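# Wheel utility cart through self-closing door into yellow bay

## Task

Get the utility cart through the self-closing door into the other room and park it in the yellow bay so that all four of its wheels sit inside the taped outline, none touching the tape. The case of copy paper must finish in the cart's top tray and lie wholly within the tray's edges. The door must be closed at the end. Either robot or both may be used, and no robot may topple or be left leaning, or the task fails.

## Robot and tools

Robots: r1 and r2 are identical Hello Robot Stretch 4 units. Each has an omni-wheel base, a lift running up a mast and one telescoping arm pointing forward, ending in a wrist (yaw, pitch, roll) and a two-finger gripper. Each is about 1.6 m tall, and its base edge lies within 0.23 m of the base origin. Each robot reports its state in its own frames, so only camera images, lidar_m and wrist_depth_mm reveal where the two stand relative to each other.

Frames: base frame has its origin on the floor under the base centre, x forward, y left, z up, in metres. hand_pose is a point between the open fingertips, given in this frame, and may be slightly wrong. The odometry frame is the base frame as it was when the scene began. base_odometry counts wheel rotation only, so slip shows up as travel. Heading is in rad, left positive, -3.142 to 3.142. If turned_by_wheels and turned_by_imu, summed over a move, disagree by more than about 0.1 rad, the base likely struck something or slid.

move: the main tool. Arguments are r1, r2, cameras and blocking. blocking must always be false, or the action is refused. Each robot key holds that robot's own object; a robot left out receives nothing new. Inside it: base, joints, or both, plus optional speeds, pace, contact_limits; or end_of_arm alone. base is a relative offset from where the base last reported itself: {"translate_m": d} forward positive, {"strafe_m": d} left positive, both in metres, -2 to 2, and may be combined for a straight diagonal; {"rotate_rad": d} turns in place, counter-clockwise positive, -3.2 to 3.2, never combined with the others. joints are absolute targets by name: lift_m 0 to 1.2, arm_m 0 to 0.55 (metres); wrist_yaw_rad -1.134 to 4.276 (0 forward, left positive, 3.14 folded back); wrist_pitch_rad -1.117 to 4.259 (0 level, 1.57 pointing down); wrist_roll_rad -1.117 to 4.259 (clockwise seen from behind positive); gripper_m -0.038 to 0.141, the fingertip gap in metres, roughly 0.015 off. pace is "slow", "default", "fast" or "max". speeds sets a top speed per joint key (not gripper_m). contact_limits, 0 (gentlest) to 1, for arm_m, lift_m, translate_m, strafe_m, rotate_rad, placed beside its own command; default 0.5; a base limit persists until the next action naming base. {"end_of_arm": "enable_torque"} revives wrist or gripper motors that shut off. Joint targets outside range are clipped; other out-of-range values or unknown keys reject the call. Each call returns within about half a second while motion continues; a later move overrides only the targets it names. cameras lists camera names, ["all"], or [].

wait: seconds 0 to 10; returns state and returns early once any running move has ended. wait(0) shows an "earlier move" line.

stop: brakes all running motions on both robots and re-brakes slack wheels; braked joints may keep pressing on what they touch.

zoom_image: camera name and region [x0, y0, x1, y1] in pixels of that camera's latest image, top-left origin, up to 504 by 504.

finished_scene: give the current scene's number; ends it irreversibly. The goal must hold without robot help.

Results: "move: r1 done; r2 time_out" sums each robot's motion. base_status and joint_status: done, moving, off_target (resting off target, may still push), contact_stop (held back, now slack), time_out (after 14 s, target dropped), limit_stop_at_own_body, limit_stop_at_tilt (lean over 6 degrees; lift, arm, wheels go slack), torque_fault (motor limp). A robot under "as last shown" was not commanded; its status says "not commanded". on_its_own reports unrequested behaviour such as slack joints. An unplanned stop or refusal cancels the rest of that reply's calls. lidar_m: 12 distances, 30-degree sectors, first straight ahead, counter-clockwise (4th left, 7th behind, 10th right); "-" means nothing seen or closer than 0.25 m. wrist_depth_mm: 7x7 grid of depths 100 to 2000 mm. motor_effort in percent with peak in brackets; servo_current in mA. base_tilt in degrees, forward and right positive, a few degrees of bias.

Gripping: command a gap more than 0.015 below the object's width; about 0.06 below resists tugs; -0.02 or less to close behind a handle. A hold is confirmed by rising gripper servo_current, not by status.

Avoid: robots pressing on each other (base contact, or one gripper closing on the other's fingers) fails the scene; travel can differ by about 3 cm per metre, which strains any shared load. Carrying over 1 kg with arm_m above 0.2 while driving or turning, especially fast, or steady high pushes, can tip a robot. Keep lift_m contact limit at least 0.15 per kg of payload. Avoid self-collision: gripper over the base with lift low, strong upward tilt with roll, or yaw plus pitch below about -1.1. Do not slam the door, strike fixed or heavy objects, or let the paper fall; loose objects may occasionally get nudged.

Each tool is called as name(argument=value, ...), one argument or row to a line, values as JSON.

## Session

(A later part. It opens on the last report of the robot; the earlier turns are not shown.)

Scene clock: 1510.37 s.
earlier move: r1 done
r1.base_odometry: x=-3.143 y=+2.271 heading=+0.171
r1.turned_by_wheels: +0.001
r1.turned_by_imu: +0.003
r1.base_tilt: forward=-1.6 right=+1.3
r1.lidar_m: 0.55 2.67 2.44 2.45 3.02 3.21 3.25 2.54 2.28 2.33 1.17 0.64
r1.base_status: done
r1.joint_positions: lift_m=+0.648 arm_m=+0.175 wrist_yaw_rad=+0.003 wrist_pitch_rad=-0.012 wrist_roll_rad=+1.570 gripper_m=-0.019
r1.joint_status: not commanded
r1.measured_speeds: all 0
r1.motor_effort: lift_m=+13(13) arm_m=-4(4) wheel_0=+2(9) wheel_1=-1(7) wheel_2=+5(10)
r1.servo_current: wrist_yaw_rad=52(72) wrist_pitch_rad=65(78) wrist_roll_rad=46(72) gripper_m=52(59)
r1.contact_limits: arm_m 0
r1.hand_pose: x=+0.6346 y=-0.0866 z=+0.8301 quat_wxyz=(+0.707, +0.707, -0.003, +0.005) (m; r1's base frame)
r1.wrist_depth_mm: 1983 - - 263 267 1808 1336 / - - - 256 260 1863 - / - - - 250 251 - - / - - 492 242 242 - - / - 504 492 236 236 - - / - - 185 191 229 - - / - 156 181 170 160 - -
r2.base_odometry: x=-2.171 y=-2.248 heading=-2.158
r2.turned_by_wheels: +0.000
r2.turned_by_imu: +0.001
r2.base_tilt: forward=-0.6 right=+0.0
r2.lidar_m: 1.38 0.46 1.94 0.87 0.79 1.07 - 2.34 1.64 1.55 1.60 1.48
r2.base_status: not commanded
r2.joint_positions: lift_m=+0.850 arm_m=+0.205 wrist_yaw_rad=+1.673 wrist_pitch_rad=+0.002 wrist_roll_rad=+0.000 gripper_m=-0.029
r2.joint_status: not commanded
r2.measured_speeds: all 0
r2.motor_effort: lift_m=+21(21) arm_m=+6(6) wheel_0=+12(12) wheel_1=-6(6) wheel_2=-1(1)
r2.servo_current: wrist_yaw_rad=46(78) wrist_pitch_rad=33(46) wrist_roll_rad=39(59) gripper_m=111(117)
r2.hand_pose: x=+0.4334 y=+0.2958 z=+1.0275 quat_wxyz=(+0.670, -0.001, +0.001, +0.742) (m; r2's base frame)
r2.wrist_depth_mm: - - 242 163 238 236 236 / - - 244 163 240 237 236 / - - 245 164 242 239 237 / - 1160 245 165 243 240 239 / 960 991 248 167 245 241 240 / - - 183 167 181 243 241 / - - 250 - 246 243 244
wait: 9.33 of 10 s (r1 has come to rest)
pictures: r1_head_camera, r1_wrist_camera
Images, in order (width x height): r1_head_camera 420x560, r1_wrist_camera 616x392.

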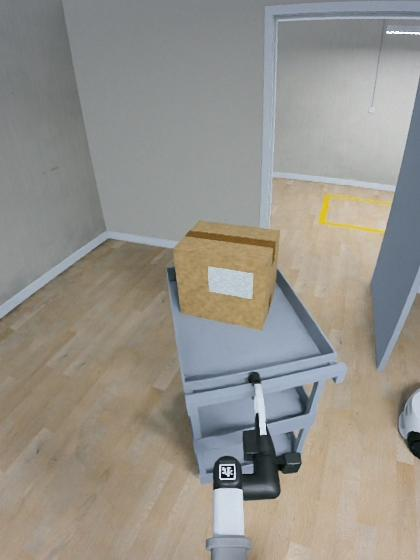

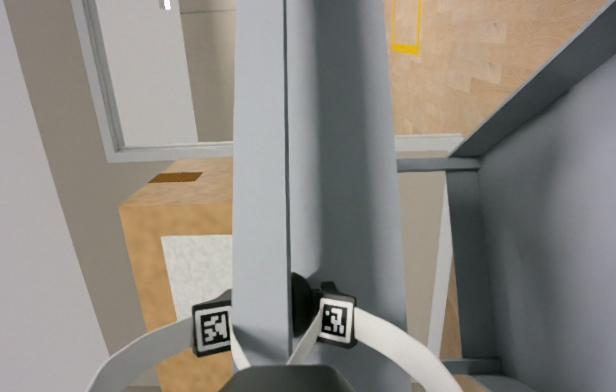

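move(
  blocking=false,
  r1={"base":{"strafe_m":0.22,"translate_m":0.02},"pace":"slow"},
)

wait(
  seconds=6,
)

move(
  blocking=false,
  r1={"base":{"rotate_rad":-0.18},"pace":"slow"},
)

wait(
  seconds=3,
)

move(
  blocking=false,
  r1={"base":{"strafe_m":0.2,"translate_m":0.03},"pace":"slow"},
)

wait(
  seconds=6,
)

move(
  blocking=false,
  r1={"base":{"rotate_rad":-0.18},"pace":"slow"},
)

wait(
  seconds=3,
  cameras=["r1_head_camera","r1_wrist_camera"],
)

Scene clock: 1522.90 s.
move: r1 moving
r1.base_odometry: x=-3.144 y=+2.285 heading=+0.171
r1.turned_by_wheels: +0.000
r1.turned_by_imu: -0.001
r1.base_tilt: forward=-1.6 right=+1.3
r1.lidar_m: 0.52 2.67 2.41 2.43 2.99 3.23 3.25 2.53 2.31 2.32 1.17 0.61
r1.base_status: translate_m moving; strafe_m moving
r1.joint_positions: lift_m=+0.648 arm_m=+0.175 wrist_yaw_rad=+0.003 wrist_pitch_rad=-0.012 wrist_roll_rad=+1.570 gripper_m=-0.019
r1.joint_status: not commanded
r1.measured_speeds: translate_m=+0.005 strafe_m=+0.054 rotate_rad=+0.001 lift_m=+0.000 arm_m=+0.000 wrist_yaw_rad=+0.000 wrist_pitch_rad=+0.000 wrist_roll_rad=+0.000
r1.motor_effort: lift_m=+13(13) arm_m=-4(4) wheel_0=-8(8) wheel_1=+7(7) wheel_2=-2(5)
r1.servo_current: wrist_yaw_rad=52(78) wrist_pitch_rad=59(72) wrist_roll_rad=59(59) gripper_m=52(59)
r1.contact_limits: arm_m 0
r1.hand_pose: x=+0.6345 y=-0.0866 z=+0.8301 quat_wxyz=(+0.707, +0.707, -0.003, +0.005) (m; r1's base frame)
r1.wrist_depth_mm: - - - - 272 1808 1308 / - - - 258 263 1921 - / - - - 251 253 - - / - - 500 243 244 - - / - 504 488 235 237 - - / - - 182 188 229 - - / - 156 549 179 152 - -
r2: as last shown
r2.turned_by_imu: +0.000
r2.lidar_m: 1.38 0.47 1.91 0.88 0.80 1.07 - 2.39 1.66 1.54 1.59 1.45
r2.motor_effort: lift_m=+20(21) arm_m=+6(6) wheel_0=+12(12) wheel_1=-5(6) wheel_2=-1(1)
r2.servo_current: wrist_yaw_rad=52(59) wrist_pitch_rad=46(46) wrist_roll_rad=46(59) gripper_m=111(117)
r2.wrist_depth_mm: - - 243 162 238 237 235 / - - 245 163 240 236 236 / - - 246 164 241 238 237 / - 1138 248 164 242 241 237 / 976 976 248 167 243 241 240 / - - 183 166 181 242 241 / - - 251 - 246 243 243
pictures: none

Scene clock: 1525.80 s.
earlier move: r1 done
r1.base_odometry: x=-3.161 y=+2.491 heading=+0.170
r1.turned_by_wheels: +0.000
r1.turned_by_imu: +0.000
r1.base_tilt: forward=-1.6 right=+1.3
r1.lidar_m: 0.57 2.43 2.23 2.26 2.73 3.15 3.20 2.74 2.51 2.54 1.35 0.58
r1.base_status: done
r1.joint_positions: lift_m=+0.648 arm_m=+0.175 wrist_yaw_rad=-0.005 wrist_pitch_rad=-0.012 wrist_roll_rad=+1.570 gripper_m=-0.019
r1.joint_status: not commanded
r1.measured_speeds: all 0
r1.motor_effort: lift_m=+13(13) arm_m=+0(4) wheel_0=-5(14) wheel_1=+1(7) wheel_2=-5(9)
r1.servo_current: wrist_yaw_rad=52(78) wrist_pitch_rad=65(72) wrist_roll_rad=59(65) gripper_m=46(59)
r1.contact_limits: arm_m 0
r1.hand_pose: x=+0.6338 y=-0.0888 z=+0.8301 quat_wxyz=(+0.707, +0.707, -0.006, +0.002) (m; r1's base frame)
r1.wrist_depth_mm: - - - 219 220 - - / - - 569 221 220 - - / - 477 459 224 223 - - / - 512 492 225 224 - - / - - 544 228 228 - - / - - 182 185 227 - - / - 151 - 179 161 1661 -
r2.base_odometry: x=-2.171 y=-2.248 heading=-2.158
r2.turned_by_wheels: +0.000
r2.turned_by_imu: +0.000
r2.base_tilt: forward=-0.7 right=+0.0
r2.lidar_m: 1.39 0.47 1.96 0.94 0.93 1.32 - 2.41 1.65 1.53 1.61 1.48
r2.base_status: not commanded
r2.joint_positions: lift_m=+0.850 arm_m=+0.205 wrist_yaw_rad=+1.673 wrist_pitch_rad=+0.002 wrist_roll_rad=+0.000 gripper_m=-0.029
r2.joint_status: not commanded
r2.measured_speeds: all 0
r2.motor_effort: lift_m=+20(21) arm_m=+6(6) wheel_0=+12(12) wheel_1=-6(6) wheel_2=-1(1)
r2.servo_current: wrist_yaw_rad=46(65) wrist_pitch_rad=39(46) wrist_roll_rad=59(59) gripper_m=111(117)
r2.hand_pose: x=+0.4334 y=+0.2958 z=+1.0275 quat_wxyz=(+0.670, -0.001, +0.001, +0.742) (m; r2's base frame)
r2.wrist_depth_mm: - - 243 162 239 236 235 / - - 244 163 239 237 236 / - - 245 164 240 239 236 / - 1160 247 164 242 240 238 / 1042 1060 248 167 244 241 240 / - - 184 167 181 243 241 / - - 251 - 247 243 243
wait: 2.90 of 6 s (r1 has come to rest)
pictures: none

Scene clock: 1526.30 s.
move: r1 moving
r1.base_odometry: x=-3.161 y=+2.491 heading=+0.052
r1.turned_by_wheels: -0.118
r1.turned_by_imu: -0.118
r1.base_tilt: forward=-1.6 right=+1.3
r1.lidar_m: 0.54 2.57 2.23 2.22 2.58 3.14 3.17 2.95 2.49 2.51 1.34 0.58
r1.base_status: rotate_rad moving
r1.joint_positions: lift_m=+0.648 arm_m=+0.175 wrist_yaw_rad=+0.005 wrist_pitch_rad=-0.012 wrist_roll_rad=+1.570 gripper_m=-0.019
r1.joint_status: not commanded
r1.measured_speeds: translate_m=+0.001 strafe_m=+0.000 rotate_rad=-0.373 lift_m=+0.000 arm_m=+0.001 wrist_yaw_rad=+0.000 wrist_pitch_rad=+0.000 wrist_roll_rad=+0.000
r1.motor_effort: lift_m=+13(13) arm_m=+4(4) wheel_0=+10(15) wheel_1=+8(9) wheel_2=+8(9)
r1.servo_current: wrist_yaw_rad=59(59) wrist_pitch_rad=65(72) wrist_roll_rad=52(65) gripper_m=59(59)
r1.contact_limits: arm_m 0
r1.hand_pose: x=+0.6347 y=-0.0859 z=+0.8301 quat_wxyz=(+0.707, +0.707, -0.002, +0.006) (m; r1's base frame)
r1.wrist_depth_mm: - - - 234 234 1863 1336 / - - - 233 232 - - / - - 517 232 231 - - / - 492 473 232 230 - - / - - 517 229 229 - - / - - 183 187 229 - - / - 156 181 170 160 569 -
r2: as last shown
r2.base_tilt: forward=-0.7 right=+0.1
r2.lidar_m: 1.37 0.46 1.96 0.91 0.89 1.21 - 2.38 1.66 1.55 1.58 1.47
r2.motor_effort: lift_m=+20(21) arm_m=+5(6) wheel_0=+11(12) wheel_1=-6(6) wheel_2=-1(1)
r2.servo_current: wrist_yaw_rad=65(65) wrist_pitch_rad=46(46) wrist_roll_rad=46(59) gripper_m=111(124)
r2.wrist_depth_mm: - - 243 162 237 236 235 / - - 244 163 240 238 236 / - - 246 165 241 239 238 / - 1138 247 165 242 239 238 / 1008 1025 248 167 243 242 241 / - - 183 166 181 243 241 / - - 251 - 246 244 243
pictures: none

Scene clock: 1526.93 s.
earlier move: r1 done
r1.base_odometry: x=-3.161 y=+2.491 heading=-0.009
r1.turned_by_wheels: -0.061
r1.turned_by_imu: -0.062
r1.base_tilt: forward=-1.6 right=+1.2
r1.lidar_m: 0.52 2.70 2.23 2.23 2.47 3.16 3.17 3.04 2.51 2.48 1.30 0.62
r1.base_status: done
r1.joint_positions: lift_m=+0.648 arm_m=+0.175 wrist_yaw_rad=+0.003 wrist_pitch_rad=-0.012 wrist_roll_rad=+1.570 gripper_m=-0.019
r1.joint_status: not commanded
r1.measured_speeds: all 0
r1.motor_effort: lift_m=+13(13) arm_m=-1(4) wheel_0=+3(15) wheel_1=+3(9) wheel_2=+1(9)
r1.servo_current: wrist_yaw_rad=52(65) wrist_pitch_rad=65(72) wrist_roll_rad=52(65) gripper_m=52(59)
r1.contact_limits: arm_m 0
r1.hand_pose: x=+0.6345 y=-0.0866 z=+0.8301 quat_wxyz=(+0.707, +0.707, -0.003, +0.005) (m; r1's base frame)
r1.wrist_depth_mm: - - - - 270 1808 1336 / - - - 259 260 1863 - / - - - 251 251 - - / - - 488 243 243 - - / - 504 496 235 237 - - / - - 183 189 227 - - / - 156 549 182 160 - -
r2.base_odometry: x=-2.171 y=-2.248 heading=-2.158
r2.turned_by_wheels: +0.000
r2.turned_by_imu: +0.000
r2.base_tilt: forward=-0.7 right=+0.0
r2.lidar_m: 1.39 0.48 1.94 0.90 0.84 1.19 - 2.38 1.64 1.54 1.58 1.48
r2.base_status: not commanded
r2.joint_positions: lift_m=+0.850 arm_m=+0.205 wrist_yaw_rad=+1.673 wrist_pitch_rad=+0.002 wrist_roll_rad=+0.000 gripper_m=-0.029
r2.joint_status: not commanded
r2.measured_speeds: all 0
r2.motor_effort: lift_m=+21(21) arm_m=+6(6) wheel_0=+12(12) wheel_1=-6(6) wheel_2=-1(1)
r2.servo_current: wrist_yaw_rad=59(65) wrist_pitch_rad=33(46) wrist_roll_rad=52(59) gripper_m=117(124)
r2.hand_pose: x=+0.4334 y=+0.2958 z=+1.0275 quat_wxyz=(+0.670, -0.001, +0.001, +0.742) (m; r2's base frame)
r2.wrist_depth_mm: - - 242 162 239 237 235 / - - 244 163 240 237 236 / - - 245 164 241 239 237 / - 1138 247 165 243 240 238 / 976 1060 250 167 243 242 241 / - - 185 166 181 243 240 / - - 251 - 246 243 242
wait: 0.63 of 3 s (r1 has come to rest)
pictures: none

Scene clock: 1527.43 s.
move: r1 moving
r1.base_odometry: x=-3.159 y=+2.504 heading=-0.009
r1.turned_by_wheels: +0.000
r1.turned_by_imu: +0.000
r1.base_tilt: forward=-1.6 right=+1.3
r1.lidar_m: 0.51 2.69 2.21 2.21 2.44 3.17 3.16 3.06 2.54 2.51 1.33 0.60
r1.base_status: translate_m moving; strafe_m moving
r1.joint_positions: lift_m=+0.648 arm_m=+0.175 wrist_yaw_rad=+0.003 wrist_pitch_rad=-0.012 wrist_roll_rad=+1.570 gripper_m=-0.019
r1.joint_status: not commanded
r1.measured_speeds: translate_m=+0.008 strafe_m=+0.051 rotate_rad=+0.001 lift_m=+0.000 arm_m=+0.000 wrist_yaw_rad=-0.001 wrist_pitch_rad=+0.000 wrist_roll_rad=+0.000
r1.motor_effort: lift_m=+13(13) arm_m=+2(2) wheel_0=-6(10) wheel_1=+6(8) wheel_2=-2(2)
r1.servo_current: wrist_yaw_rad=52(65) wrist_pitch_rad=65(78) wrist_roll_rad=39(65) gripper_m=52(52)
r1.contact_limits: arm_m 0
r1.hand_pose: x=+0.6345 y=-0.0866 z=+0.8301 quat_wxyz=(+0.707, +0.707, -0.003, +0.005) (m; r1's base frame)
r1.wrist_depth_mm: - - - - 276 1863 1281 / - - - 260 266 1863 - / - - - 254 257 - - / - - 530 246 245 - - / - 500 484 236 237 - - / - - 182 190 229 - - / - 156 544 182 160 - -
r2: as last shown
r2.lidar_m: 1.37 0.47 1.95 0.92 0.87 1.24 - 2.39 1.66 1.54 1.57 1.49
r2.motor_effort: lift_m=+21(21) arm_m=+5(6) wheel_0=+11(12) wheel_1=-6(6) wheel_2=-1(1)
r2.servo_current: wrist_yaw_rad=52(65) wrist_pitch_rad=39(46) wrist_roll_rad=46(59) gripper_m=104(117)
r2.wrist_depth_mm: - - 242 163 238 237 236 / - - 244 163 240 238 236 / - - 245 164 241 239 238 / - 1160 246 164 243 241 238 / 1008 1042 248 167 243 242 240 / - - 185 166 181 243 242 / - - 251 - 246 243 242
pictures: none

Scene clock: 1530.17 s.
earlier move: r1 done
r1.base_odometry: x=-3.129 y=+2.691 heading=-0.010
r1.turned_by_wheels: -0.001
r1.turned_by_imu: +0.000
r1.base_tilt: forward=-1.6 right=+1.3
r1.lidar_m: 0.56 2.45 2.02 2.00 2.24 3.15 3.15 3.26 2.72 2.71 1.48 0.56
r1.base_status: done
r1.joint_positions: lift_m=+0.648 arm_m=+0.175 wrist_yaw_rad=-0.004 wrist_pitch_rad=-0.012 wrist_roll_rad=+1.570 gripper_m=-0.019
r1.joint_status: not commanded
r1.measured_speeds: all 0
r1.motor_effort: lift_m=+13(13) arm_m=+4(4) wheel_0=-6(13) wheel_1=+2(8) wheel_2=-5(8)
r1.servo_current: wrist_yaw_rad=52(65) wrist_pitch_rad=72(78) wrist_roll_rad=33(72) gripper_m=52(65)
r1.contact_limits: arm_m 0
r1.hand_pose: x=+0.6339 y=-0.0885 z=+0.8301 quat_wxyz=(+0.707, +0.707, -0.005, +0.003) (m; r1's base frame)
r1.wrist_depth_mm: - - - 225 224 - - / - - - 226 224 - - / - 504 462 227 227 - - / - 496 488 228 227 - - / - - 535 229 228 - - / - - 182 186 228 - - / - 151 - 178 152 1618 -
r2.base_odometry: x=-2.171 y=-2.248 heading=-2.158
r2.turned_by_wheels: +0.000
r2.turned_by_imu: +0.000
r2.base_tilt: forward=-0.7 right=+0.0
r2.lidar_m: 1.39 0.47 1.93 0.94 0.97 1.47 - 2.38 1.66 1.54 1.58 1.50
r2.base_status: not commanded
r2.joint_positions: lift_m=+0.850 arm_m=+0.205 wrist_yaw_rad=+1.673 wrist_pitch_rad=+0.002 wrist_roll_rad=+0.000 gripper_m=-0.029
r2.joint_status: not commanded
r2.measured_speeds: all 0
r2.motor_effort: lift_m=+21(21) arm_m=+5(6) wheel_0=+12(12) wheel_1=-6(6) wheel_2=-1(1)
r2.servo_current: wrist_yaw_rad=59(78) wrist_pitch_rad=33(46) wrist_roll_rad=52(65) gripper_m=104(117)
r2.hand_pose: x=+0.4334 y=+0.2958 z=+1.0275 quat_wxyz=(+0.670, -0.001, +0.001, +0.742) (m; r2's base frame)
r2.wrist_depth_mm: - - 243 162 239 237 236 / - - 244 163 240 238 236 / - - 246 164 241 239 237 / - 1138 247 165 243 241 238 / 1336 1060 248 167 243 241 239 / - - 185 166 181 243 240 / 1308 - 250 - 246 244 243
wait: 2.73 of 6 s (r1 has come to rest)
pictures: none

Scene clock: 1530.67 s.
move: r1 moving
r1.base_odometry: x=-3.129 y=+2.691 heading=-0.128
r1.turned_by_wheels: -0.118
r1.turned_by_imu: -0.118
r1.base_tilt: forward=-1.6 right=+1.3
r1.lidar_m: 0.54 2.70 2.06 2.01 2.14 3.15 3.17 3.37 2.75 2.70 1.49 0.58
r1.base_status: rotate_rad moving
r1.joint_positions: lift_m=+0.648 arm_m=+0.175 wrist_yaw_rad=+0.005 wrist_pitch_rad=-0.012 wrist_roll_rad=+1.570 gripper_m=-0.019
r1.joint_status: not commanded
r1.measured_speeds: translate_m=-0.001 strafe_m=+0.001 rotate_rad=-0.376 lift_m=+0.000 arm_m=+0.000 wrist_yaw_rad=+0.000 wrist_pitch_rad=+0.000 wrist_roll_rad=+0.000
r1.motor_effort: lift_m=+13(13) arm_m=+4(4) wheel_0=+12(13) wheel_1=+4(10) wheel_2=+7(10)
r1.servo_current: wrist_yaw_rad=72(72) wrist_pitch_rad=65(72) wrist_roll_rad=39(59) gripper_m=52(59)
r1.contact_limits: arm_m 0
r1.hand_pose: x=+0.6347 y=-0.0858 z=+0.8301 quat_wxyz=(+0.707, +0.707, -0.002, +0.006) (m; r1's base frame)
r1.wrist_depth_mm: - - - 241 240 1921 1336 / - - - 238 238 - - / - - 585 236 237 - - / - 480 469 235 235 - - / - - 508 232 231 - - / - - 185 190 229 809 - / - 156 180 156 160 - -
r2: as last shown
r2.lidar_m: 1.37 0.47 1.93 0.95 0.95 1.49 - 2.36 1.66 1.54 1.57 1.49
r2.motor_effort: lift_m=+21(21) arm_m=+6(6) wheel_0=+12(12) wheel_1=-6(6) wheel_2=-1(1)
r2.servo_current: wrist_yaw_rad=72(72) wrist_pitch_rad=39(46) wrist_roll_rad=39(65) gripper_m=111(111)
r2.wrist_depth_mm: - - 244 162 238 236 235 / - - 244 163 238 237 236 / - - 246 165 241 238 237 / - 1160 247 165 242 241 239 / 1366 1042 248 167 244 241 240 / - - 184 166 181 242 242 / - - 251 - 246 245 243
pictures: none

Scene clock: 1531.30 s.
earlier move: r1 done
r1.base_odometry: x=-3.129 y=+2.691 heading=-0.189
r1.turned_by_wheels: -0.062
r1.turned_by_imu: -0.062
r1.base_tilt: forward=-1.6 right=+1.3
r1.lidar_m: 0.53 2.72 2.09 2.00 2.12 2.95 3.20 3.31 2.82 2.70 1.49 0.63
r1.base_status: done
r1.joint_positions: lift_m=+0.648 arm_m=+0.175 wrist_yaw_rad=+0.001 wrist_pitch_rad=-0.012 wrist_roll_rad=+1.570 gripper_m=-0.019
r1.joint_status: not commanded
r1.measured_speeds: all 0
r1.motor_effort: lift_m=+13(13) arm_m=-4(4) wheel_0=+2(13) wheel_1=+2(10) wheel_2=-1(10)
r1.servo_current: wrist_yaw_rad=52(72) wrist_pitch_rad=72(72) wrist_roll_rad=52(59) gripper_m=52(59)
r1.contact_limits: arm_m 0
r1.hand_pose: x=+0.6344 y=-0.0872 z=+0.8301 quat_wxyz=(+0.707, +0.707, -0.004, +0.004) (m; r1's base frame)
r1.wrist_depth_mm: - - - - 291 1576 1229 / - - - - 276 1921 1336 / - - - 258 263 - - / - - 597 248 249 - - / - 496 488 237 239 - - / - - 183 189 227 - - / - 156 521 182 160 - -
r2.base_odometry: x=-2.171 y=-2.248 heading=-2.158
r2.turned_by_wheels: +0.000
r2.turned_by_imu: +0.000
r2.base_tilt: forward=-0.6 right=+0.0
r2.lidar_m: 1.38 0.46 1.93 0.91 0.92 1.49 - 2.39 1.66 1.54 1.60 1.50
r2.base_status: not commanded
r2.joint_positions: lift_m=+0.850 arm_m=+0.205 wrist_yaw_rad=+1.673 wrist_pitch_rad=+0.002 wrist_roll_rad=+0.000 gripper_m=-0.029
r2.joint_status: not commanded
r2.measured_speeds: all 0
r2.motor_effort: lift_m=+21(21) arm_m=+5(6) wheel_0=+12(12) wheel_1=-6(6) wheel_2=-1(1)
r2.servo_current: wrist_yaw_rad=52(72) wrist_pitch_rad=46(46) wrist_roll_rad=39(65) gripper_m=111(124)
r2.hand_pose: x=+0.4334 y=+0.2958 z=+1.0275 quat_wxyz=(+0.670, -0.001, +0.001, +0.742) (m; r2's base frame)
r2.wrist_depth_mm: - - 243 163 238 236 235 / - - 244 163 239 238 236 / - - 245 164 241 239 237 / - 1160 247 165 243 240 239 / 1042 1060 248 167 244 242 240 / - - 183 166 181 243 241 / - - 250 - 246 244 243
wait: 0.63 of 3 s (r1 has come to rest)
pictures: r1_head_camera, r1_wrist_camera
Images, in order (width x height): r1_head_camera 420x560, r1_wrist_camera 616x392.

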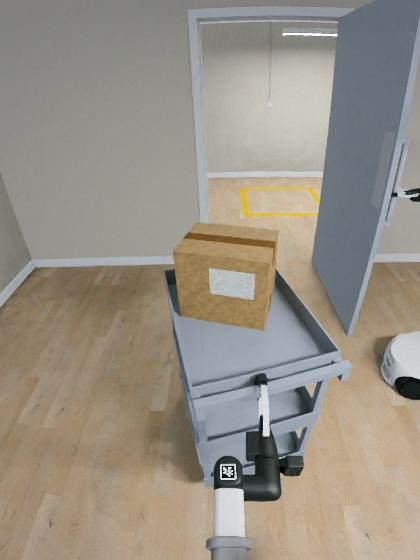

